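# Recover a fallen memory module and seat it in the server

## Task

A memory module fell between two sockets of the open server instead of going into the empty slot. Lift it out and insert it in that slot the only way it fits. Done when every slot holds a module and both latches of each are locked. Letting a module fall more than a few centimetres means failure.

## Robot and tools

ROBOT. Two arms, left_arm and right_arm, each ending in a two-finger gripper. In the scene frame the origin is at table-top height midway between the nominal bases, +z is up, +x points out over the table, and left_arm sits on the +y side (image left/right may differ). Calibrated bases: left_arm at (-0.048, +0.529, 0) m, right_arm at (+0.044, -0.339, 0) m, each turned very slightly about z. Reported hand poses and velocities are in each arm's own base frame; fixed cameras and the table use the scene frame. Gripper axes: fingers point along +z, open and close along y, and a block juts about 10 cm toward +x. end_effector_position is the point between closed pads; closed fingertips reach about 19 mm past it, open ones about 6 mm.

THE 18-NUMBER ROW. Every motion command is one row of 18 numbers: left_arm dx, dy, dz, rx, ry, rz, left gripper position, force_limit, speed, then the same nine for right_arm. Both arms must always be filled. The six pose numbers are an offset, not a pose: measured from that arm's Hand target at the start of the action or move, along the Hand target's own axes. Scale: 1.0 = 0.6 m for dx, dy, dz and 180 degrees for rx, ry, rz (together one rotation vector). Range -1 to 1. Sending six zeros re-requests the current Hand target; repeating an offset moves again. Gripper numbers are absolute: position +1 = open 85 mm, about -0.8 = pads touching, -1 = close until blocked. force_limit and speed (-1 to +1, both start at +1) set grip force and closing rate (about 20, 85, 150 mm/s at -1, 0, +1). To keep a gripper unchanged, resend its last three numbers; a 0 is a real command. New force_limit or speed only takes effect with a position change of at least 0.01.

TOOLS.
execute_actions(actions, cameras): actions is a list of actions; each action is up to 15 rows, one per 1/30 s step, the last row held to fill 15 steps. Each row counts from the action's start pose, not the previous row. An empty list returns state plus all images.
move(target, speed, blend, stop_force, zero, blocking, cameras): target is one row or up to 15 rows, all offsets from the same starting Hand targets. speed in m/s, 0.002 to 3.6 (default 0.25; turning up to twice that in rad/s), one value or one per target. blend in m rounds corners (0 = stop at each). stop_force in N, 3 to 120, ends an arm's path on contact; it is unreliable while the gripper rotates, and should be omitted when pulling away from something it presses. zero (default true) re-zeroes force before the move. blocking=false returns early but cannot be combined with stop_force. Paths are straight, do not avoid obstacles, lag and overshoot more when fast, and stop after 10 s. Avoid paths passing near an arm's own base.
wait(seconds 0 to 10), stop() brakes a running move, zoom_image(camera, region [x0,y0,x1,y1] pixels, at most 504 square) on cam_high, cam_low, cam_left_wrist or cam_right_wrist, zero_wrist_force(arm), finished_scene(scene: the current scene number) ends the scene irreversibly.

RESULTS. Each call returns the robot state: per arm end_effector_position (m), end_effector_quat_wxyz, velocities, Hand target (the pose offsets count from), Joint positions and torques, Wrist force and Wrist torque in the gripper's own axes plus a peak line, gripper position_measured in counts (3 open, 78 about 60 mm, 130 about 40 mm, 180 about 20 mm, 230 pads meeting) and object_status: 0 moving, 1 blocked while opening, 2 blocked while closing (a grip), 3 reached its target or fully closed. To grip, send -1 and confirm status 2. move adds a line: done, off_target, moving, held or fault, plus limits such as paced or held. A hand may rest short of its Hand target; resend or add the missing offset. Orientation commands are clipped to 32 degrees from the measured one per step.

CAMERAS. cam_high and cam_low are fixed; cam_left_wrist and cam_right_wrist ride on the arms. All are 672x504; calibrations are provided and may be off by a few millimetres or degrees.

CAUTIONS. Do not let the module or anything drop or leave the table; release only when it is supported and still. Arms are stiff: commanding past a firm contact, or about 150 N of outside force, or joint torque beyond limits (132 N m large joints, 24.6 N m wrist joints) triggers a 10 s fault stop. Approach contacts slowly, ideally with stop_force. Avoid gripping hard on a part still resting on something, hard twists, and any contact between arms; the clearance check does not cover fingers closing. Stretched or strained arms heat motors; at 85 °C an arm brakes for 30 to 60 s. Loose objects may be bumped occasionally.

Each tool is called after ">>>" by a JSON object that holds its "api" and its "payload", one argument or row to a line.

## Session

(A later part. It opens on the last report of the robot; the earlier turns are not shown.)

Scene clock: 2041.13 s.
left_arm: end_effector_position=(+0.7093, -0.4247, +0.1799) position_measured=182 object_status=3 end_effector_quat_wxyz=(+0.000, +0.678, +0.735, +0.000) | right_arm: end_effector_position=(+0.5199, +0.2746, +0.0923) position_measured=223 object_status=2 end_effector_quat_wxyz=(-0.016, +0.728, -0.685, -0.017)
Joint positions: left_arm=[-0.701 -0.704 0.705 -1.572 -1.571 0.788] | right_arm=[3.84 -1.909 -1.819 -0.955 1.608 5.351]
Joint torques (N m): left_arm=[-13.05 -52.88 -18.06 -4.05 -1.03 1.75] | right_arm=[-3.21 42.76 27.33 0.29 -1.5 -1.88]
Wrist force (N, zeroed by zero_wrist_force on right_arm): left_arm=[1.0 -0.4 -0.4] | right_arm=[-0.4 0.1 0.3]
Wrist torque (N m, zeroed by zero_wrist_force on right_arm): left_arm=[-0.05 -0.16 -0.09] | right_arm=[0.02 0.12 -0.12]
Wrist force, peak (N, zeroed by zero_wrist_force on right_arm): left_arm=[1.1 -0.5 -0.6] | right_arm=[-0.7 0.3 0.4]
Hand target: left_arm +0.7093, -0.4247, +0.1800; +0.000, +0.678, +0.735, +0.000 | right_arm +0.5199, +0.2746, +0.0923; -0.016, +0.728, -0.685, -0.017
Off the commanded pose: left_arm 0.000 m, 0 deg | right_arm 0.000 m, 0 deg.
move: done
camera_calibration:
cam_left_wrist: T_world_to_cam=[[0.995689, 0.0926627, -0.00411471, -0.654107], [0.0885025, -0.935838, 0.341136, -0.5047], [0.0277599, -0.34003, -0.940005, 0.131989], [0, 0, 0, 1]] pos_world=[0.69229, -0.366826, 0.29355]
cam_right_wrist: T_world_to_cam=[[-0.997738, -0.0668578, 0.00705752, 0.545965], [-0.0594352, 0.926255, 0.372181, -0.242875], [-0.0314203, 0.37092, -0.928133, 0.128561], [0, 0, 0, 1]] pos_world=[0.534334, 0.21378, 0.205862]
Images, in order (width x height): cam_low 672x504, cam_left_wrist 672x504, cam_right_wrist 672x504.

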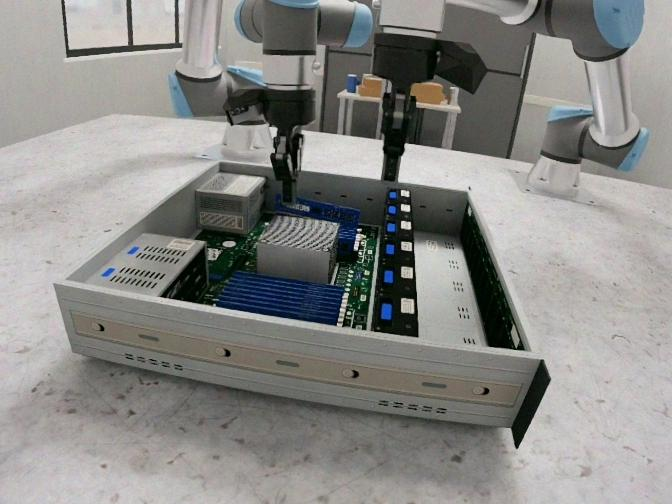

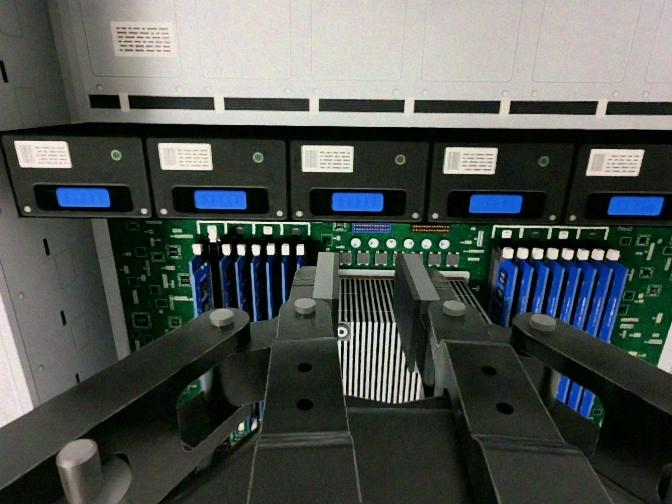

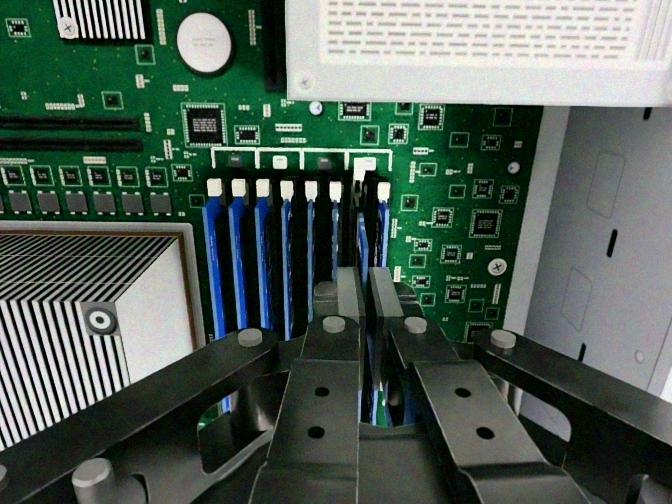

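>>> {"api": "move", "payload": {
  "target": [0,0,0,0,0,0,-0.42,-1,-1,-0.0008,0,0.0166,0,0,0,-1,-0.5,-1],
  "speed": 0.01,
  "stop_force": 3,
  "cameras": ["cam_left_wrist","cam_right_wrist","cam_low"]
}}

>>> {"api": "zoom_image", "payload": {
  "camera": "cam_left_wrist",
  "region": [180, 230, 240, 310]
}}

>>> {"api": "zoom_image", "payload": {
  "camera": "cam_right_wrist",
  "region": [320, 150, 400, 280]
}}

Scene clock: 2064.43 s.
left_arm: end_effector_position=(+0.7093, -0.4247, +0.1800) position_measured=182 object_status=3 end_effector_quat_wxyz=(+0.000, +0.678, +0.735, +0.000) | right_arm: end_effector_position=(+0.5198, +0.2755, +0.0824) position_measured=223 object_status=2 end_effector_quat_wxyz=(-0.016, +0.728, -0.685, -0.017)
Joint positions: left_arm=[-0.701 -0.704 0.705 -1.572 -1.571 0.788] | right_arm=[3.841 -1.924 -1.829 -0.931 1.608 5.353]
Joint torques (N m): left_arm=[-12.85 -59.52 -17.47 -5.54 -0.54 1.49] | right_arm=[3.04 41.45 24.38 0.24 -1.46 0.84]
Wrist force (N, zeroed by zero_wrist_force on right_arm): left_arm=[1.0 -0.2 -0.1] | right_arm=[-0.2 0.3 0.1]
Wrist torque (N m, zeroed by zero_wrist_force on right_arm): left_arm=[-0.03 -0.17 -0.09] | right_arm=[0.06 0.07 -0.12]
Wrist force, peak (N, zeroed by zero_wrist_force on right_arm): left_arm=[1.2 -0.5 -0.6] | right_arm=[-0.6 0.3 0.3]
Hand target: left_arm +0.7093, -0.4247, +0.1800; +0.000, +0.678, +0.735, +0.000 | right_arm +0.5198, +0.2755, +0.0824; -0.016, +0.728, -0.685, -0.017
Off the commanded pose: left_arm 0.000 m, 0 deg | right_arm 0.000 m, 0 deg.
move: done
camera_calibration:
cam_left_wrist: T_world_to_cam=[[0.995689, 0.0926627, -0.00411471, -0.654107], [0.0885025, -0.935838, 0.341136, -0.5047], [0.0277599, -0.34003, -0.940005, 0.131989], [0, 0, 0, 1]] pos_world=[0.69229, -0.366826, 0.29355]
cam_right_wrist: T_world_to_cam=[[-0.997738, -0.0668578, 0.00705752, 0.546095], [-0.0594352, 0.926255, 0.372181, -0.240024], [-0.0314203, 0.37092, -0.928133, 0.119039], [0, 0, 0, 1]] pos_world=[0.534334, 0.21468, 0.195962]
Images, in order (width x height): cam_low 672x504, cam_left_wrist 672x504, cam_right_wrist 672x504.

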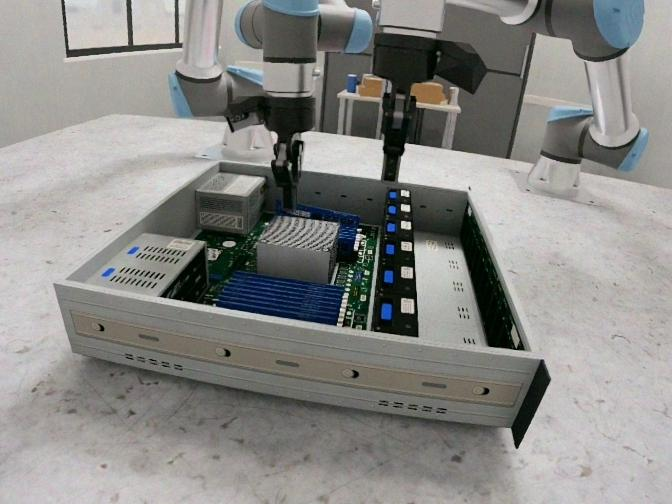

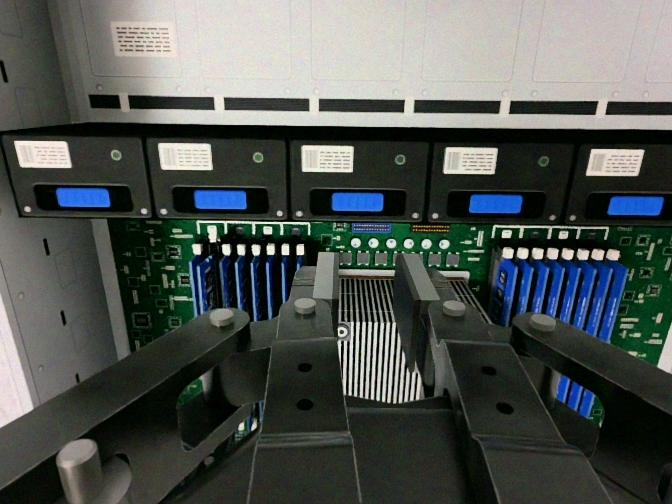

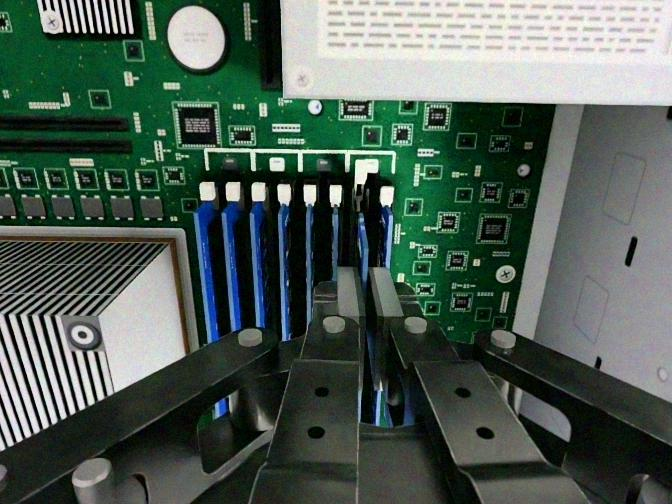

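Scaled by 6.300 from the camera's 672x504 image, which has a finer 960x720 frame.

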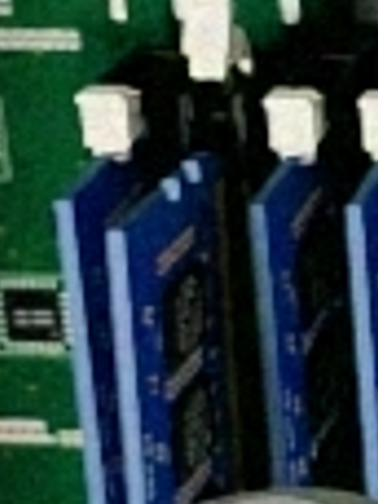

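Scaled by 3.877 from the camera's 672x504 image, which has a finer 960x720 frame.

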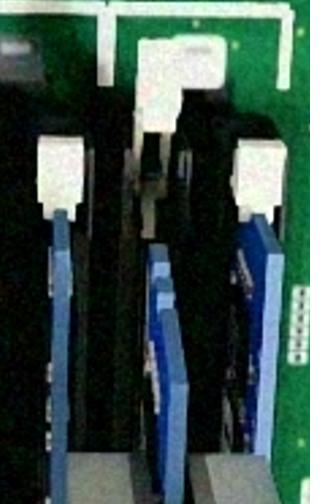

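>>> {"api": "move", "payload": {
  "target": [0,0,0,0,0,0,-0.42,-1,-1,0.0015,0,0.007,0,0,0,-1,-0.5,-1],
  "speed": 0.01,
  "stop_force": 3,
  "cameras": ["cam_left_wrist","cam_right_wrist"]
}}

>>> {"api": "zoom_image", "payload": {
  "camera": "cam_left_wrist",
  "region": [180, 230, 240, 310]
}}

>>> {"api": "zoom_image", "payload": {
  "camera": "cam_right_wrist",
  "region": [320, 150, 400, 280]
}}

Scene clock: 2111.57 s.
left_arm: end_effector_position=(+0.7093, -0.4247, +0.1800) position_measured=182 object_status=3 end_effector_quat_wxyz=(+0.000, +0.678, +0.735, +0.000) | right_arm: end_effector_position=(+0.5199, +0.2748, +0.0781) position_measured=223 object_status=2 end_effector_quat_wxyz=(-0.016, +0.728, -0.685, -0.017)
Joint positions: left_arm=[-0.701 -0.704 0.705 -1.572 -1.571 0.788] | right_arm=[3.84 -1.929 -1.834 -0.92 1.608 5.352]
Joint torques (N m): left_arm=[-13.04 -59.99 -17.85 -5.51 -0.38 1.37] | right_arm=[-2.41 41.7 25.46 0.41 0.64 -1.5]
Wrist force (N, zeroed by zero_wrist_force on right_arm): left_arm=[1.1 -0.2 -0.4] | right_arm=[-0.1 0.0 0.0]
Wrist torque (N m, zeroed by zero_wrist_force on right_arm): left_arm=[-0.02 -0.18 -0.09] | right_arm=[0.02 0.03 0.01]
Wrist force, peak (N, zeroed by zero_wrist_force on right_arm): left_arm=[1.2 -0.5 -0.5] | right_arm=[-0.3 0.4 0.5]
Hand target: left_arm +0.7093, -0.4247, +0.1800; +0.000, +0.678, +0.735, +0.000 | right_arm +0.5199, +0.2748, +0.0782; -0.016, +0.728, -0.685, -0.017
Off the commanded pose: left_arm 0.000 m, 0 deg | right_arm 0.000 m, 0 deg.
move: done
camera_calibration:
cam_left_wrist: T_world_to_cam=[[0.995689, 0.0926627, -0.00411471, -0.654107], [0.0885025, -0.935838, 0.341136, -0.5047], [0.0277599, -0.34003, -0.940005, 0.131989], [0, 0, 0, 1]] pos_world=[0.69229, -0.366826, 0.29355]
cam_right_wrist: T_world_to_cam=[[-0.997734, -0.0668973, 0.00715635, 0.546066], [-0.0594379, 0.926287, 0.372101, -0.237765], [-0.0315214, 0.370832, -0.928165, 0.115386], [0, 0, 0, 1]] pos_world=[0.534334, 0.213981, 0.191662]
Images, in order (width x height): cam_left_wrist 672x504, cam_right_wrist 672x504.

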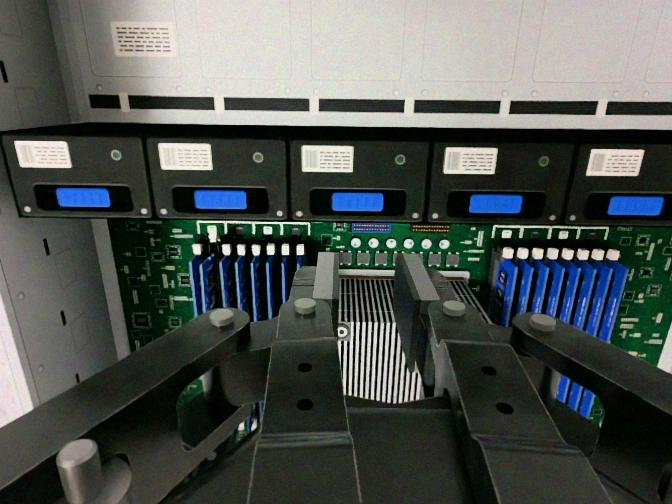

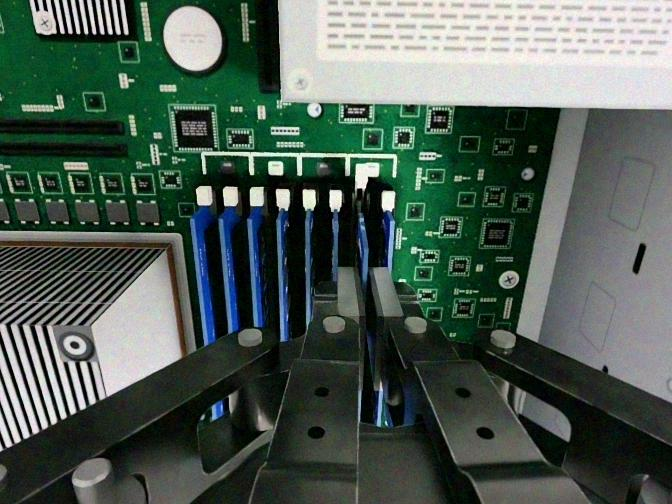

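Scaled by 6.300 from the camera's 672x504 image, which has a finer 960x720 frame.

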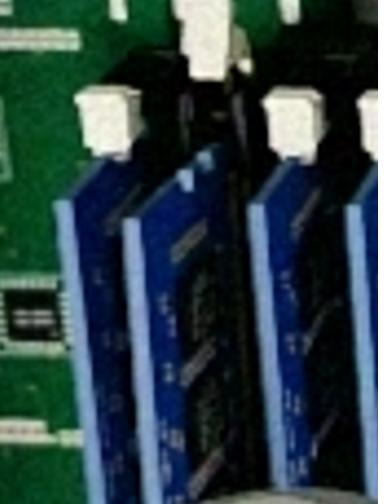

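Scaled by 3.877 from the camera's 672x504 image, which has a finer 960x720 frame.

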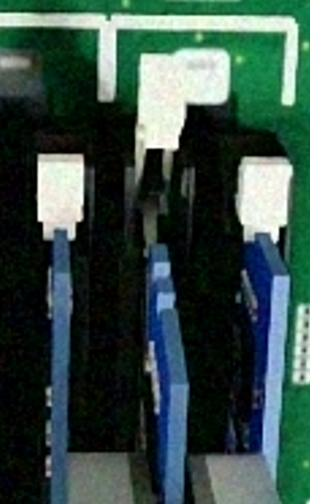

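>>> {"api": "move", "payload": {
  "target": [0,0,0,0,0,0,-0.42,-1,-1,0.0018,0,0,0,0,0,-1,-0.5,-1],
  "speed": 0.01,
  "stop_force": 3
}}

>>> {"api": "move", "payload": {
  "target": [0,0,0,0,0,0,-0.42,-1,-1,-0.0003,0,0.007,0,0,0,-1,-0.5,-1],
  "speed": 0.008,
  "stop_force": 3,
  "cameras": ["cam_left_wrist","cam_right_wrist"]
}}

>>> {"api": "zoom_image", "payload": {
  "camera": "cam_left_wrist",
  "region": [180, 230, 240, 310]
}}

>>> {"api": "zoom_image", "payload": {
  "camera": "cam_right_wrist",
  "region": [320, 150, 400, 280]
}}

Scene clock: 2124.70 s.
left_arm: end_effector_position=(+0.7093, -0.4247, +0.1800) position_measured=182 object_status=3 end_effector_quat_wxyz=(+0.000, +0.678, +0.735, +0.000) | right_arm: end_effector_position=(+0.5199, +0.2737, +0.0781) position_measured=223 object_status=2 end_effector_quat_wxyz=(-0.016, +0.728, -0.685, -0.017)
Joint positions: left_arm=[-0.701 -0.704 0.705 -1.572 -1.571 0.788] | right_arm=[3.838 -1.928 -1.836 -0.92 1.608 5.35]
Joint torques (N m): left_arm=[-13.23 -59.65 -17.99 -5.52 -0.05 1.18] | right_arm=[-1.25 38.44 16.25 4.87 1.71 -0.94]
Wrist force (N, zeroed by zero_wrist_force on right_arm): left_arm=[1.0 -0.4 -0.2] | right_arm=[-0.2 0.1 0.1]
Wrist torque (N m, zeroed by zero_wrist_force on right_arm): left_arm=[-0.04 -0.17 -0.10] | right_arm=[0.04 0.04 0.01]
Wrist force, peak (N, zeroed by zero_wrist_force on right_arm): left_arm=[1.2 -0.6 -0.3] | right_arm=[-0.5 0.4 0.2]
Hand target: left_arm +0.7093, -0.4247, +0.1800; +0.000, +0.678, +0.735, +0.000 | right_arm +0.5199, +0.2737, +0.0781; -0.016, +0.728, -0.685, -0.017
Off the commanded pose: left_arm 0.000 m, 0 deg | right_arm 0.000 m, 0 deg.
move: done

Scene clock: 2125.80 s.
left_arm: end_effector_position=(+0.7093, -0.4247, +0.1800) position_measured=182 object_status=3 end_effector_quat_wxyz=(+0.000, +0.678, +0.735, +0.000) | right_arm: end_effector_position=(+0.5199, +0.2741, +0.0739) position_measured=223 object_status=2 end_effector_quat_wxyz=(-0.016, +0.728, -0.685, -0.017)
Joint positions: left_arm=[-0.701 -0.704 0.705 -1.572 -1.571 0.788] | right_arm=[3.839 -1.935 -1.84 -0.909 1.608 5.351]
Joint torques (N m): left_arm=[-13.08 -59.86 -17.7 -5.66 0 1.08] | right_arm=[7.59 40.99 22.48 0.55 0.71 1.68]
Wrist force (N, zeroed by zero_wrist_force on right_arm): left_arm=[1.0 -0.5 -0.3] | right_arm=[-0.2 0.2 0.3]
Wrist torque (N m, zeroed by zero_wrist_force on right_arm): left_arm=[-0.07 -0.17 -0.09] | right_arm=[0.05 0.02 -0.05]
Wrist force, peak (N, zeroed by zero_wrist_force on right_arm): left_arm=[1.0 -0.3 -0.5] | right_arm=[-0.2 0.5 0.3]
Hand target: left_arm +0.7093, -0.4247, +0.1800; +0.000, +0.678, +0.735, +0.000 | right_arm +0.5199, +0.2741, +0.0739; -0.016, +0.728, -0.685, -0.017
Off the commanded pose: left_arm 0.000 m, 0 deg | right_arm 0.000 m, 0 deg.
move: done
camera_calibration:
cam_left_wrist: T_world_to_cam=[[0.995689, 0.0926627, -0.00411471, -0.654107], [0.0885025, -0.935838, 0.341136, -0.5047], [0.0277599, -0.34003, -0.940005, 0.131989], [0, 0, 0, 1]] pos_world=[0.69229, -0.366826, 0.29355]
cam_right_wrist: T_world_to_cam=[[-0.997734, -0.0668952, 0.00714996, 0.54615], [-0.0594355, 0.926253, 0.372187, -0.235558], [-0.0315202, 0.370919, -0.92813, 0.111725], [0, 0, 0, 1]] pos_world=[0.534434, 0.21328, 0.187462]
Images, in order (width x height): cam_left_wrist 672x504, cam_right_wrist 672x504.

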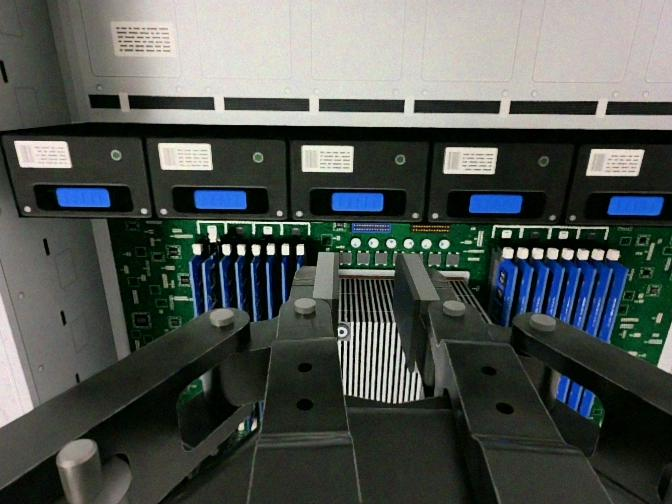

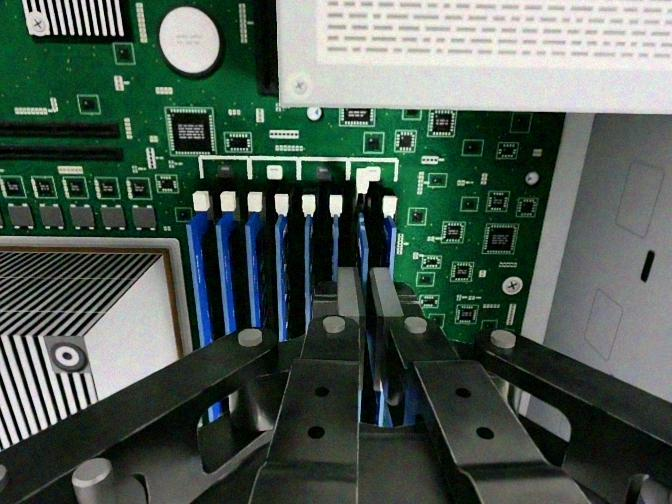

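Scaled by 6.300 from the camera's 672x504 image, which has a finer 960x720 frame.

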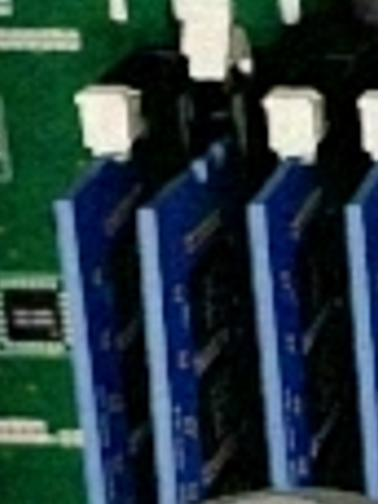

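Scaled by 3.877 from the camera's 672x504 image, which has a finer 960x720 frame.

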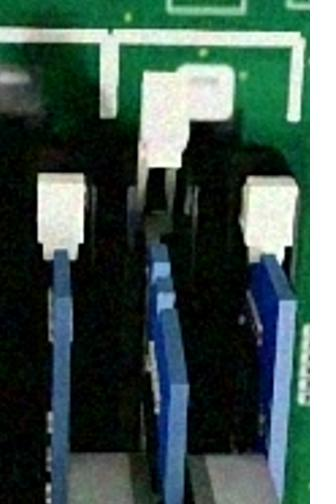

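>>> {"api": "move", "payload": {
  "target": [0,0,0,0,0,0,-0.42,-1,-1,-0.0016,0.0003,0,0,0.0111,0,-1,-0.5,-1],
  "speed": 0.01,
  "cameras": ["cam_left_wrist","cam_right_wrist","cam_low"]
}}

>>> {"api": "zoom_image", "payload": {
  "camera": "cam_left_wrist",
  "region": [180, 230, 240, 310]
}}

>>> {"api": "zoom_image", "payload": {
  "camera": "cam_right_wrist",
  "region": [320, 150, 400, 280]
}}

>>> {"api": "zoom_image", "payload": {
  "camera": "cam_low",
  "region": [265, 180, 375, 240]
}}

Scene clock: 2167.23 s.
left_arm: end_effector_position=(+0.7093, -0.4247, +0.1800) position_measured=182 object_status=3 end_effector_quat_wxyz=(+0.000, +0.678, +0.735, +0.000) | right_arm: end_effector_position=(+0.5197, +0.2751, +0.0740) position_measured=223 object_status=2 end_effector_quat_wxyz=(-0.004, +0.728, -0.686, -0.004)
Joint positions: left_arm=[-0.701 -0.704 0.705 -1.572 -1.571 0.788] | right_arm=[3.853 -1.939 -1.826 -0.94 1.579 5.364]
Joint torques (N m): left_arm=[-12.94 -60.22 -17.84 -5.41 0.48 1.04] | right_arm=[2.04 29.16 21.16 1.75 -0.16 1.31]
Wrist force (N, zeroed by zero_wrist_force on right_arm): left_arm=[1.0 -0.3 -0.1] | right_arm=[-0.1 0.5 -0.9]
Wrist torque (N m, zeroed by zero_wrist_force on right_arm): left_arm=[-0.04 -0.16 -0.09] | right_arm=[0.14 -0.02 -0.09]
Wrist force, peak (N, zeroed by zero_wrist_force on right_arm): left_arm=[1.1 -0.6 -0.6] | right_arm=[0.0 0.8 -1.0]
Hand target: left_arm +0.7093, -0.4247, +0.1800; +0.000, +0.678, +0.735, +0.000 | right_arm +0.5197, +0.2751, +0.0740; -0.004, +0.728, -0.686, -0.004
Off the commanded pose: left_arm 0.000 m, 0 deg | right_arm 0.000 m, 0 deg.
move: done
camera_calibration:
cam_left_wrist: T_world_to_cam=[[0.995689, 0.0926627, -0.00411471, -0.654107], [0.0885025, -0.935838, 0.341136, -0.5047], [0.0277599, -0.34003, -0.940005, 0.131989], [0, 0, 0, 1]] pos_world=[0.69229, -0.366826, 0.29355]
cam_right_wrist: T_world_to_cam=[[-0.997748, -0.0666668, 0.00733504, 0.545886], [-0.0602247, 0.938686, 0.339471, -0.237121], [-0.0295168, 0.338265, -0.940588, 0.120343], [0, 0, 0, 1]] pos_world=[0.533928, 0.218267, 0.189685]
Images, in order (width x height): cam_low 672x504, cam_left_wrist 672x504, cam_right_wrist 672x504.

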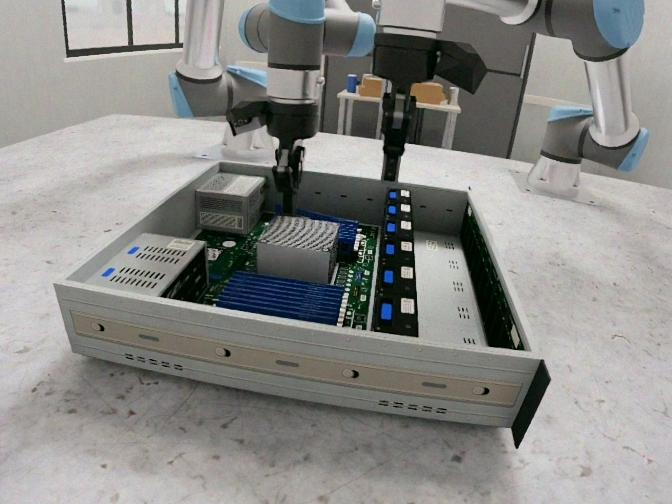

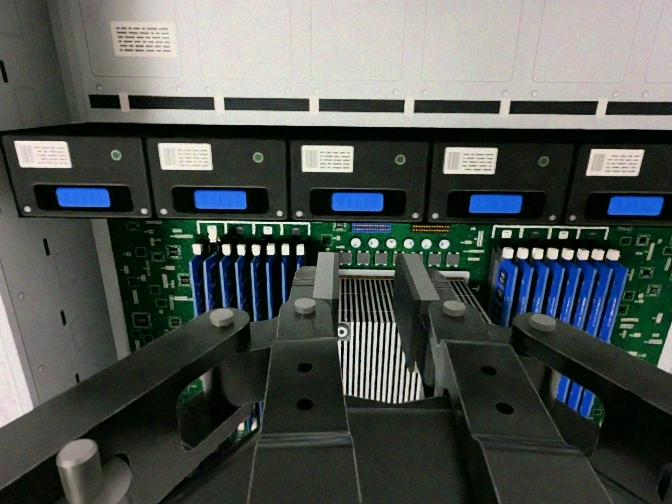

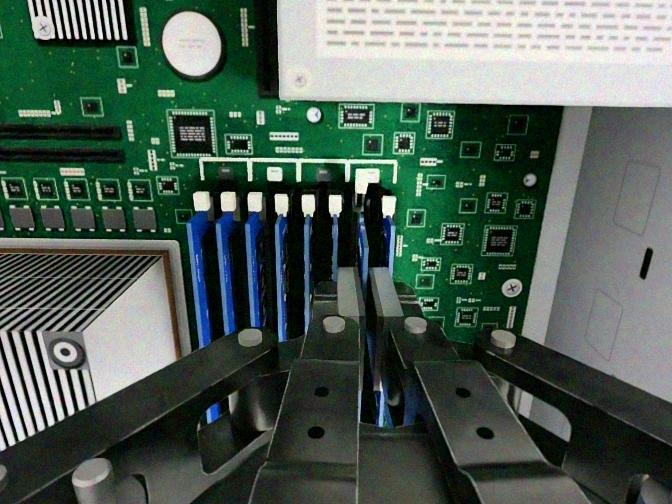

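Scaled by 6.300 from the camera's 672x504 image, which has a finer 960x720 frame.

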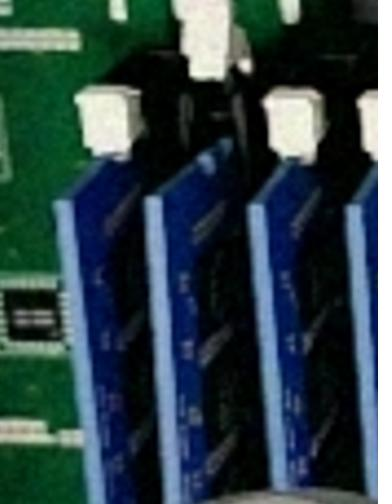

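Scaled by 3.877 from the camera's 672x504 image, which has a finer 960x720 frame.

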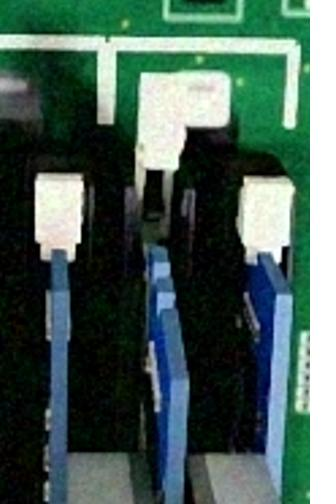

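Scaled by 4.582 from the camera's 672x504 image, which has a finer 960x720 frame.

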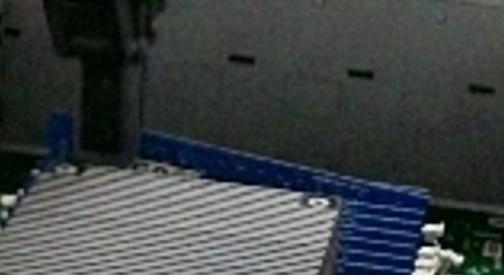

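>>> {"api": "execute_actions", "payload": {
  "actions": [
    [[0,0,0,0,0,0,-0.42,-1,-1,0,0,0,0,0,0,-0.68,-1,-1]],
    [[0,0,0,0,0,0,-0.42,-1,-1,0,0,0,0,0,0,-0.68,-1,-1]]
  ],
  "cameras": ["cam_left_wrist","cam_right_wrist"]
}}

>>> {"api": "zoom_image", "payload": {
  "camera": "cam_left_wrist",
  "region": [180, 230, 240, 310]
}}

>>> {"api": "zoom_image", "payload": {
  "camera": "cam_right_wrist",
  "region": [320, 150, 400, 280]
}}

Scene clock: 2175.07 s.
left_arm: end_effector_position=(+0.7093, -0.4247, +0.1800) position_measured=182 object_status=3 end_effector_quat_wxyz=(+0.000, +0.678, +0.735, +0.000) | right_arm: end_effector_position=(+0.5197, +0.2751, +0.0740) position_measured=214 object_status=3 end_effector_quat_wxyz=(-0.004, +0.728, -0.686, -0.004)
Joint positions: left_arm=[-0.701 -0.704 0.705 -1.572 -1.571 0.788] | right_arm=[3.853 -1.939 -1.826 -0.94 1.58 5.364]
Joint torques (N m): left_arm=[-13.34 -59.96 -18.27 -5.51 0.8 0.81] | right_arm=[-4.32 40.89 13.26 4.77 0.97 -1.6]
Wrist force (N, zeroed by zero_wrist_force on right_arm): left_arm=[0.8 -0.4 -0.3] | right_arm=[-0.2 0.6 -0.3]
Wrist torque (N m, zeroed by zero_wrist_force on right_arm): left_arm=[-0.05 -0.14 -0.10] | right_arm=[0.13 0.05 -0.11]
Wrist force, peak (N, zeroed by zero_wrist_force on right_arm): left_arm=[1.0 -0.6 -0.4] | right_arm=[0.3 0.8 -1.1]
Hand target: left_arm +0.7093, -0.4247, +0.1800; +0.000, +0.678, +0.735, +0.000 | right_arm +0.5197, +0.2751, +0.0740; -0.004, +0.728, -0.686, -0.004
Off the commanded pose: left_arm 0.000 m, 0 deg | right_arm 0.000 m, 0 deg.
Step readings (end_effector_position of left_arm | right_arm):
0: (+0.7093, -0.4247, +0.1800) | (+0.5197, +0.2751, +0.0740)
1: (+0.7093, -0.4247, +0.1800) | (+0.5197, +0.2751, +0.0740)
2: (+0.7093, -0.4247, +0.1800) | (+0.5197, +0.2751, +0.0740)
4: (+0.7093, -0.4247, +0.1800) | (+0.5197, +0.2751, +0.0740)
8: (+0.7093, -0.4247, +0.1800) | (+0.5197, +0.2751, +0.0740)
15: (+0.7093, -0.4247, +0.1800) | (+0.5197, +0.2751, +0.0740)
16: (+0.7093, -0.4247, +0.1800) | (+0.5197, +0.2751, +0.0740)
17: (+0.7093, -0.4247, +0.1800) | (+0.5197, +0.2751, +0.0740)
19: (+0.7093, -0.4247, +0.1800) | (+0.5197, +0.2751, +0.0740)
23: (+0.7093, -0.4247, +0.1800) | (+0.5197, +0.2751, +0.0740)
30: (+0.7093, -0.4247, +0.1800) | (+0.5197, +0.2751, +0.0740)
camera_calibration:
cam_left_wrist: T_world_to_cam=[[0.995689, 0.0926627, -0.00411471, -0.654107], [0.0885025, -0.935838, 0.341136, -0.5047], [0.0277599, -0.34003, -0.940005, 0.131989], [0, 0, 0, 1]] pos_world=[0.69229, -0.366826, 0.29355]
cam_right_wrist: T_world_to_cam=[[-0.997748, -0.0666724, 0.00732663, 0.545883], [-0.0602292, 0.938643, 0.339592, -0.237004], [-0.0295185, 0.338386, -0.940544, 0.12025], [0, 0, 0, 1]] pos_world=[0.533928, 0.218167, 0.189585]
Images, in order (width x height): cam_left_wrist 672x504, cam_right_wrist 672x504.

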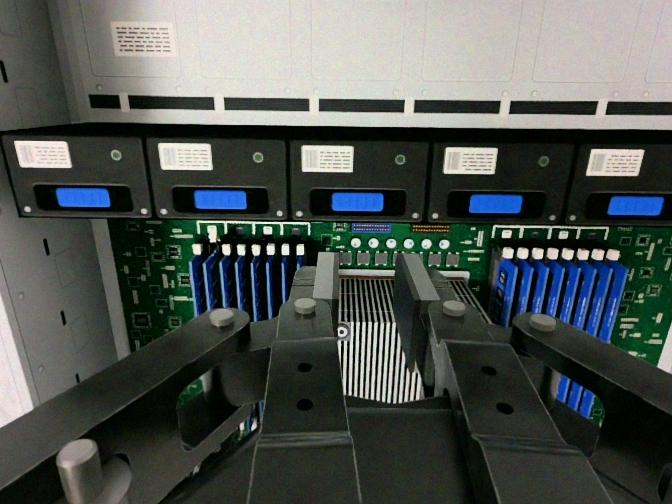

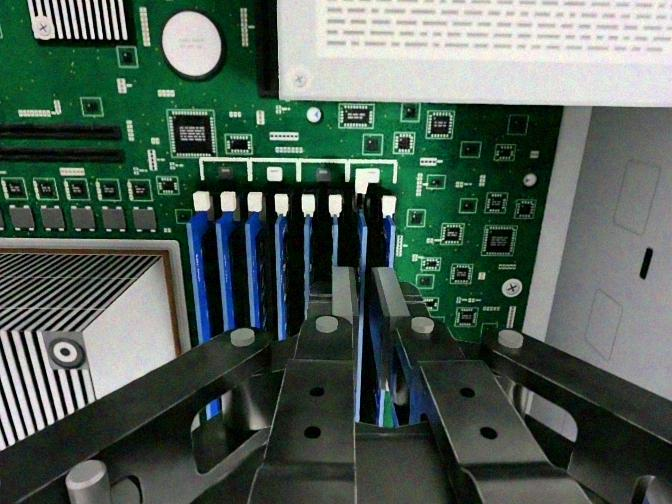

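Scaled by 6.300 from the camera's 672x504 image, which has a finer 960x720 frame.

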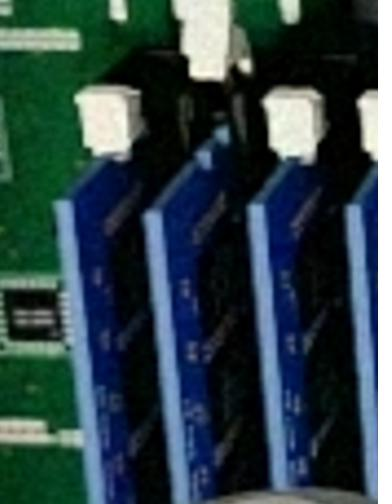

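Scaled by 3.877 from the camera's 672x504 image, which has a finer 960x720 frame.

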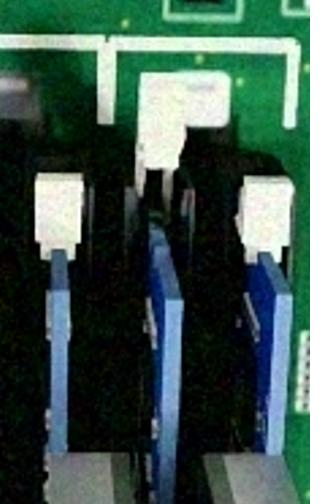

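>>> {"api": "move", "payload": {
  "target": [0,0,0,0,0,0,-0.42,-1,-1,0,0,-0.05,0,0,0,-0.5,-1,-1],
  "speed": 0.03,
  "cameras": ["cam_left_wrist","cam_right_wrist","cam_low"]
}}

>>> {"api": "zoom_image", "payload": {
  "camera": "cam_left_wrist",
  "region": [180, 230, 240, 310]
}}

>>> {"api": "zoom_image", "payload": {
  "camera": "cam_right_wrist",
  "region": [310, 130, 410, 310]
}}

>>> {"api": "zoom_image", "payload": {
  "camera": "cam_low",
  "region": [265, 180, 375, 240]
}}

Scene clock: 2184.17 s.
left_arm: end_effector_position=(+0.7093, -0.4247, +0.1800) position_measured=182 object_status=3 end_effector_quat_wxyz=(+0.000, +0.678, +0.735, +0.000) | right_arm: end_effector_position=(+0.5197, +0.2747, +0.1042) position_measured=192 object_status=3 end_effector_quat_wxyz=(-0.004, +0.728, -0.686, -0.004) end_effector_velocity=(+0.001, +0.000, -0.002) end_effector_angular_velocity=(+0.000, -0.001, -0.001)
Joint positions: left_arm=[-0.701 -0.704 0.705 -1.572 -1.571 0.788] | right_arm=[3.853 -1.898 -1.792 -1.014 1.58 5.364]
Joint velocities: left_arm=[within noise] | right_arm=[0 -0.003 -0.002 0.006 0 0]
Joint torques (N m): left_arm=[-13.39 -59.84 -18.1 -5.53 1.08 0.65] | right_arm=[-5.54 26.8 13.04 5.1 0.2 -2.17]
Wrist force (N, zeroed by zero_wrist_force on right_arm): left_arm=[1.0 -0.2 -0.5] | right_arm=[-0.3 0.3 -0.2]
Wrist torque (N m, zeroed by zero_wrist_force on right_arm): left_arm=[-0.01 -0.16 -0.10] | right_arm=[0.02 0.08 -0.05]
Wrist force, peak (N, zeroed by zero_wrist_force on right_arm): left_arm=[1.3 -0.5 -0.3] | right_arm=[-0.3 0.9 -0.1]
Hand target: left_arm +0.7093, -0.4247, +0.1800; +0.000, +0.678, +0.735, +0.000 | right_arm +0.5197, +0.2747, +0.1040; -0.004, +0.728, -0.686, -0.004
Off the commanded pose: left_arm 0.000 m, 0 deg | right_arm 0.000 m, 0 deg.
move: done
camera_calibration:
cam_left_wrist: T_world_to_cam=[[0.995689, 0.0926627, -0.00411471, -0.654107], [0.0885025, -0.935838, 0.341136, -0.5047], [0.0277599, -0.34003, -0.940005, 0.131989], [0, 0, 0, 1]] pos_world=[0.69229, -0.366826, 0.29355]
cam_right_wrist: T_world_to_cam=[[-0.997748, -0.0666724, 0.00732663, 0.545641], [-0.0602292, 0.938643, 0.339592, -0.246978], [-0.0295185, 0.338386, -0.940544, 0.148756], [0, 0, 0, 1]] pos_world=[0.533928, 0.217867, 0.219785]
Images, in order (width x height): cam_low 672x504, cam_left_wrist 672x504, cam_right_wrist 672x504.

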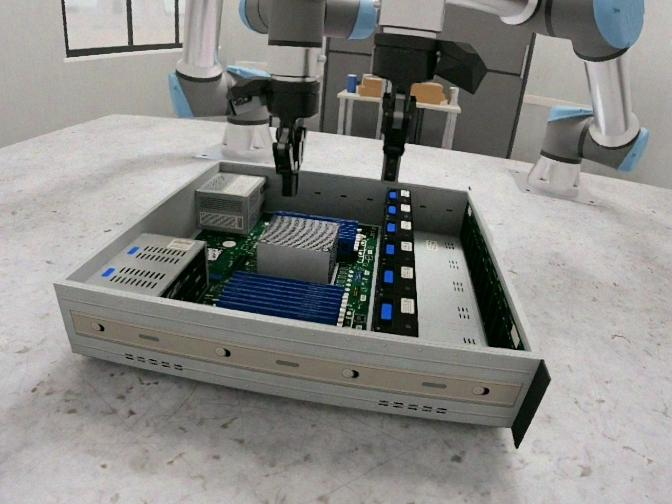

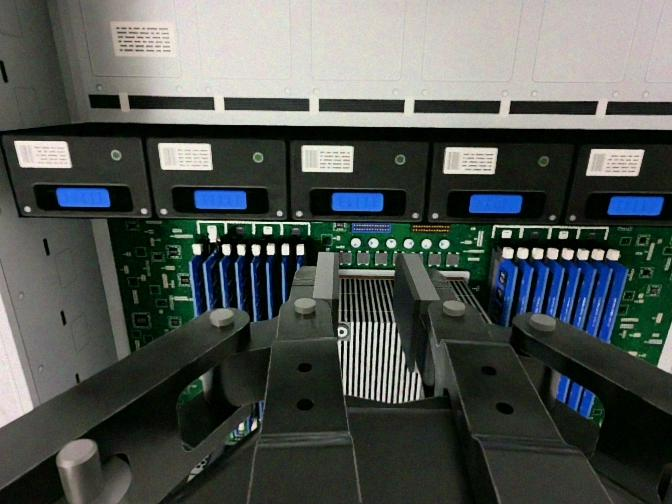

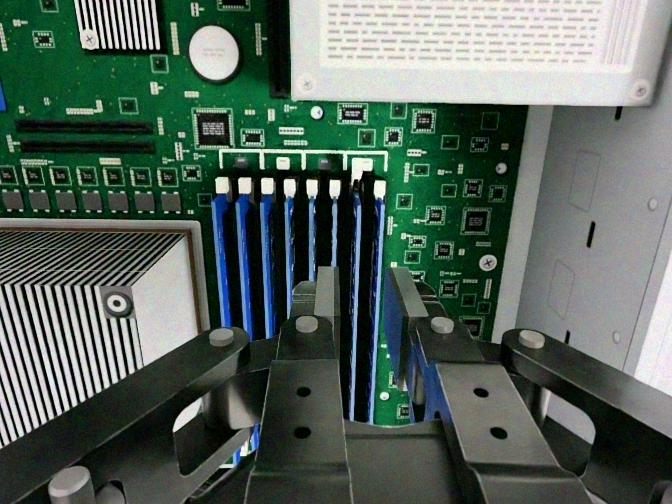

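Scaled by 6.300 from the camera's 672x504 image, which has a finer 960x720 frame.

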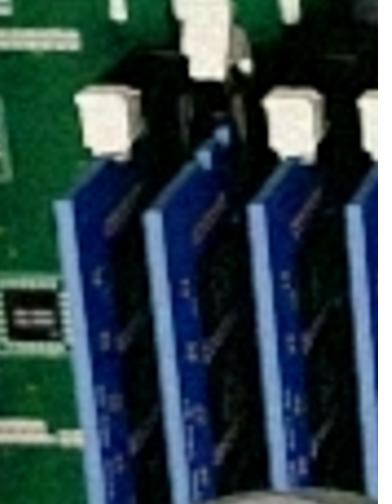

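Scaled by 2.800 from the camera's 672x504 image, which has a finer 960x720 frame.

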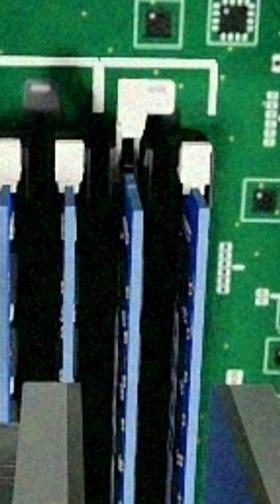

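Scaled by 4.582 from the camera's 672x504 image, which has a finer 960x720 frame.

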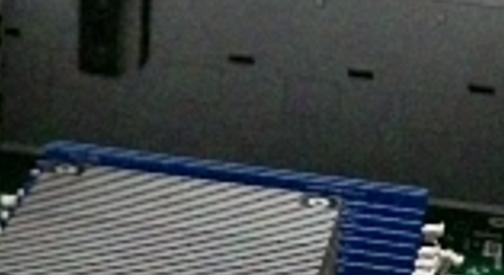

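>>> {"api": "move", "payload": {
  "target": [0.25,0,-0.05,0,0,0,-0.42,-1,-1,0,0,0,0,0.0039,0,-0.8,-1,0],
  "speed": 0.2
}}

>>> {"api": "move", "payload": {
  "target": [0,0,0,0,0,0,-0.42,-1,-1,-0.0732,0.0002,0.015,0,0,0,-0.8,-1,0],
  "speed": 0.15,
  "cameras": ["cam_right_wrist"]
}}

>>> {"api": "zoom_image", "payload": {
  "camera": "cam_right_wrist",
  "region": [280, 100, 440, 340]
}}

Scene clock: 2200.13 s.
left_arm: end_effector_position=(+0.6971, -0.2752, +0.2100) position_measured=182 object_status=3 end_effector_quat_wxyz=(+0.000, +0.678, +0.735, +0.000) | right_arm: end_effector_position=(+0.5197, +0.2747, +0.1040) position_measured=229 object_status=3 end_effector_quat_wxyz=(+0.000, +0.728, -0.686, +0.001)
Joint positions: left_arm=[-0.555 -0.948 1.053 -1.675 -1.571 0.934] | right_arm=[3.857 -1.9 -1.788 -1.024 1.57 5.368]
Joint torques (N m): left_arm=[-9.57 -49.58 -18.6 -0.27 1.07 -0.95] | right_arm=[3.21 29.51 21.34 3.1 1.17 0.8]
Wrist force (N, zeroed by zero_wrist_force on right_arm): left_arm=[1.0 -0.7 -0.5] | right_arm=[-0.3 0.6 -0.1]
Wrist torque (N m, zeroed by zero_wrist_force on right_arm): left_arm=[-0.11 -0.17 0.14] | right_arm=[0.07 0.07 -0.11]
Wrist force, peak (N, zeroed by zero_wrist_force on right_arm): left_arm=[4.1 -0.5 -0.9] | right_arm=[-0.7 0.5 -0.1]
Hand target: left_arm +0.6970, -0.2752, +0.2100; +0.000, +0.678, +0.735, +0.000 | right_arm +0.5197, +0.2747, +0.1040; +0.000, +0.728, -0.686, +0.001
Off the commanded pose: left_arm 0.000 m, 0 deg | right_arm 0.000 m, 0 deg.
move: done

Scene clock: 2200.90 s.
left_arm: end_effector_position=(+0.6970, -0.2752, +0.2100) position_measured=182 object_status=3 end_effector_quat_wxyz=(+0.000, +0.678, +0.735, +0.000) | right_arm: end_effector_position=(+0.5170, +0.3186, +0.0950) position_measured=229 object_status=3 end_effector_quat_wxyz=(+0.000, +0.728, -0.686, +0.000)
Joint positions: left_arm=[-0.555 -0.948 1.053 -1.675 -1.571 0.934] | right_arm=[3.916 -1.952 -1.74 -1.02 1.57 5.427]
Joint torques (N m): left_arm=[-15.2 -54.41 -17.07 -0.18 1.18 2.15] | right_arm=[-5.49 42.14 12.53 1.11 -1.08 -2.13]
Wrist force (N, zeroed by zero_wrist_force on right_arm): left_arm=[1.1 -0.2 -0.4] | right_arm=[-0.3 0.8 -0.3]
Wrist torque (N m, zeroed by zero_wrist_force on right_arm): left_arm=[-0.04 -0.18 0.14] | right_arm=[0.16 0.01 0.00]
Wrist force, peak (N, zeroed by zero_wrist_force on right_arm): left_arm=[1.3 -0.5 -0.2] | right_arm=[-2.0 0.6 -0.3]
Hand target: left_arm +0.6970, -0.2752, +0.2100; +0.000, +0.678, +0.735, +0.000 | right_arm +0.5169, +0.3185, +0.0950; +0.000, +0.728, -0.686, +0.001
Off the commanded pose: left_arm 0.000 m, 0 deg | right_arm 0.000 m, 0 deg.
move: done
camera_calibration:
cam_right_wrist: T_world_to_cam=[[-0.997759, -0.0665062, 0.00730596, 0.54589], [-0.0604302, 0.942661, 0.328236, -0.285277], [-0.0287168, 0.327059, -0.944568, 0.128814], [0, 0, 0, 1]] pos_world=[0.531127, 0.263095, 0.211324]
Images, in order (width x height): cam_right_wrist 672x504.

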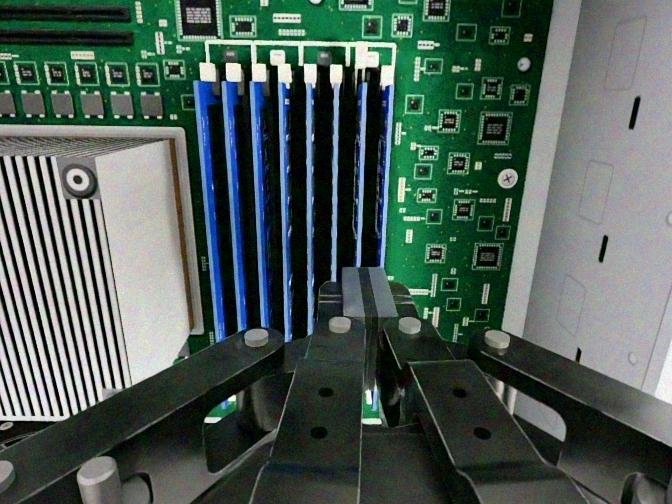

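Scaled by 2.100 from the camera's 672x504 image, which has a finer 960x720 frame.

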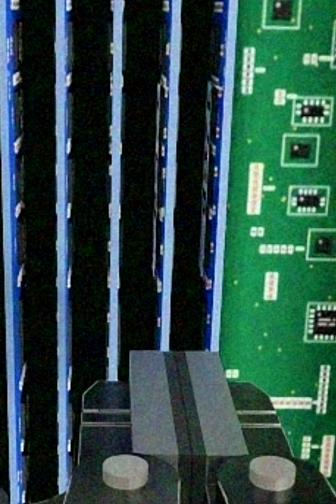

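>>> {"api": "move", "payload": {
  "target": [0,0,0,0,0,0,-0.42,-1,-1,0.0001,-0.0018,0.025,0,0,0,-0.8,-1,0],
  "speed": 0.04,
  "stop_force": 3
}}

>>> {"api": "move", "payload": {
  "target": [0,0,0,0,0,0,-0.42,-1,-1,0,0,0.016,0,0,0,-0.8,-1,0],
  "speed": 0.006,
  "stop_force": 25
}}

Scene clock: 2217.73 s.
left_arm: end_effector_position=(+0.6970, -0.2752, +0.2100) position_measured=182 object_status=3 end_effector_quat_wxyz=(+0.000, +0.678, +0.735, +0.000) | right_arm: end_effector_position=(+0.5180, +0.3185, +0.0800) position_measured=229 object_status=3 end_effector_quat_wxyz=(+0.000, +0.728, -0.686, +0.001)
Joint positions: left_arm=[-0.555 -0.948 1.053 -1.675 -1.571 0.934] | right_arm=[3.914 -1.973 -1.753 -0.985 1.57 5.425]
Joint torques (N m): left_arm=[-15.05 -54.13 -17.73 -0.39 1.07 2.02] | right_arm=[0.15 43.82 25.35 0.4 -1.37 -0.27]
Wrist force (N, zeroed by zero_wrist_force on right_arm): left_arm=[0.7 -0.6 -0.4] | right_arm=[-0.4 0.8 -0.3]
Wrist torque (N m, zeroed by zero_wrist_force on right_arm): left_arm=[-0.10 -0.12 0.14] | right_arm=[0.15 0.06 -0.02]
Wrist force, peak (N, zeroed by zero_wrist_force on right_arm): left_arm=[1.4 -0.1 -0.3] | right_arm=[-0.4 1.0 -0.8]
Hand target: left_arm +0.6970, -0.2752, +0.2100; +0.000, +0.678, +0.735, +0.000 | right_arm +0.5180, +0.3185, +0.0800; +0.000, +0.728, -0.686, +0.001
Off the commanded pose: left_arm 0.000 m, 0 deg | right_arm 0.000 m, 0 deg.
move: done

Scene clock: 2220.00 s.
left_arm: end_effector_position=(+0.6970, -0.2752, +0.2100) position_measured=182 object_status=3 end_effector_quat_wxyz=(+0.000, +0.678, +0.735, +0.000) | right_arm: end_effector_position=(+0.5181, +0.3186, +0.0729) position_measured=229 object_status=3 end_effector_quat_wxyz=(+0.000, +0.728, -0.686, +0.001)
Joint positions: left_arm=[-0.555 -0.948 1.053 -1.675 -1.571 0.934] | right_arm=[3.914 -1.983 -1.761 -0.968 1.57 5.425]
Joint torques (N m): left_arm=[-14.65 -53.78 -17.03 -0.58 1.03 2.02] | right_arm=[5.1 32.78 17.26 -1.92 -0.96 1.18]
Wrist force (N, zeroed by zero_wrist_force on right_arm): left_arm=[1.0 -0.6 -0.3] | right_arm=[-2.0 0.9 -20.1]
Wrist torque (N m, zeroed by zero_wrist_force on right_arm): left_arm=[-0.11 -0.16 0.13] | right_arm=[0.13 0.05 -0.03]
Wrist force, peak (N, zeroed by zero_wrist_force on right_arm): left_arm=[1.2 -0.5 -0.4] | right_arm=[0.4 0.9 -28.4]
Hand target: left_arm +0.6970, -0.2752, +0.2100; +0.000, +0.678, +0.735, +0.000 | right_arm +0.5181, +0.3186, +0.0729; +0.000, +0.728, -0.686, +0.001 (not the last commanded pose)
Off the commanded pose: left_arm 0.000 m, 0 deg | right_arm 0.003 m, 0 deg.
move: contact (right_arm)

>>> {"api": "move", "payload": {
  "target": [0,0,0,0,0,0,-0.42,-1,-1,0,0,0.005,0,0,0,-0.8,-1,0],
  "speed": 0.004,
  "stop_force": 45,
  "zero": false,
  "cameras": ["cam_right_wrist"]
}}

>>> {"api": "zoom_image", "payload": {
  "camera": "cam_right_wrist",
  "region": [280, 40, 440, 280]
}}

Scene clock: 2228.60 s.
left_arm: end_effector_position=(+0.6970, -0.2752, +0.2100) position_measured=182 object_status=3 end_effector_quat_wxyz=(+0.000, +0.678, +0.735, +0.000) | right_arm: end_effector_position=(+0.5182, +0.3186, +0.0719) position_measured=229 object_status=3 end_effector_quat_wxyz=(-0.001, +0.728, -0.686, +0.001)
Joint positions: left_arm=[-0.555 -0.948 1.053 -1.675 -1.571 0.934] | right_arm=[3.914 -1.984 -1.762 -0.965 1.57 5.425]
Joint torques (N m): left_arm=[-15.15 -53.74 -17.2 -0.86 1.01 1.99] | right_arm=[5.61 18.41 8.58 -3.65 -0.33 1.25]
Wrist force (N, zeroed by zero_wrist_force on right_arm): left_arm=[1.1 -0.5 -0.3] | right_arm=[3.7 0.6 -44.3]
Wrist torque (N m, zeroed by zero_wrist_force on right_arm): left_arm=[-0.08 -0.18 0.13] | right_arm=[0.11 0.09 -0.04]
Wrist force, peak (N, zeroed by zero_wrist_force on right_arm): left_arm=[1.2 -0.5 -0.6] | right_arm=[5.6 0.9 -49.4]
Hand target: left_arm +0.6970, -0.2752, +0.2100; +0.000, +0.678, +0.735, +0.000 | right_arm +0.5182, +0.3187, +0.0719; -0.001, +0.728, -0.686, +0.001 (not the last commanded pose)
Off the commanded pose: left_arm 0.000 m, 0 deg | right_arm 0.002 m, 0 deg.
move: contact (right_arm)
camera_calibration:
cam_right_wrist: T_world_to_cam=[[-0.997759, -0.0665565, 0.00684473, 0.547362], [-0.0606203, 0.942552, 0.328512, -0.277639], [-0.0283161, 0.327361, -0.944475, 0.106688], [0, 0, 0, 1]] pos_world=[0.532326, 0.263194, 0.188226]
Images, in order (width x height): cam_right_wrist 672x504.

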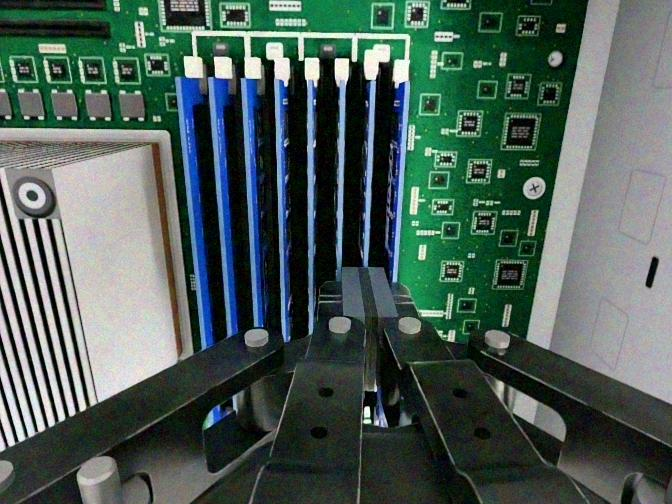

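Scaled by 2.100 from the camera's 672x504 image, which has a finer 960x720 frame.

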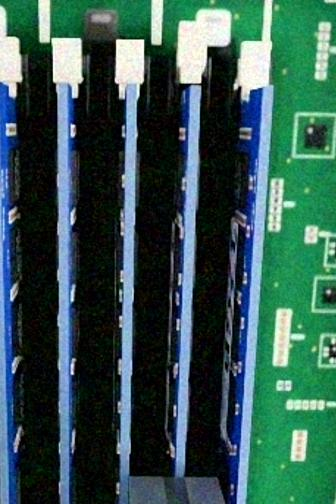

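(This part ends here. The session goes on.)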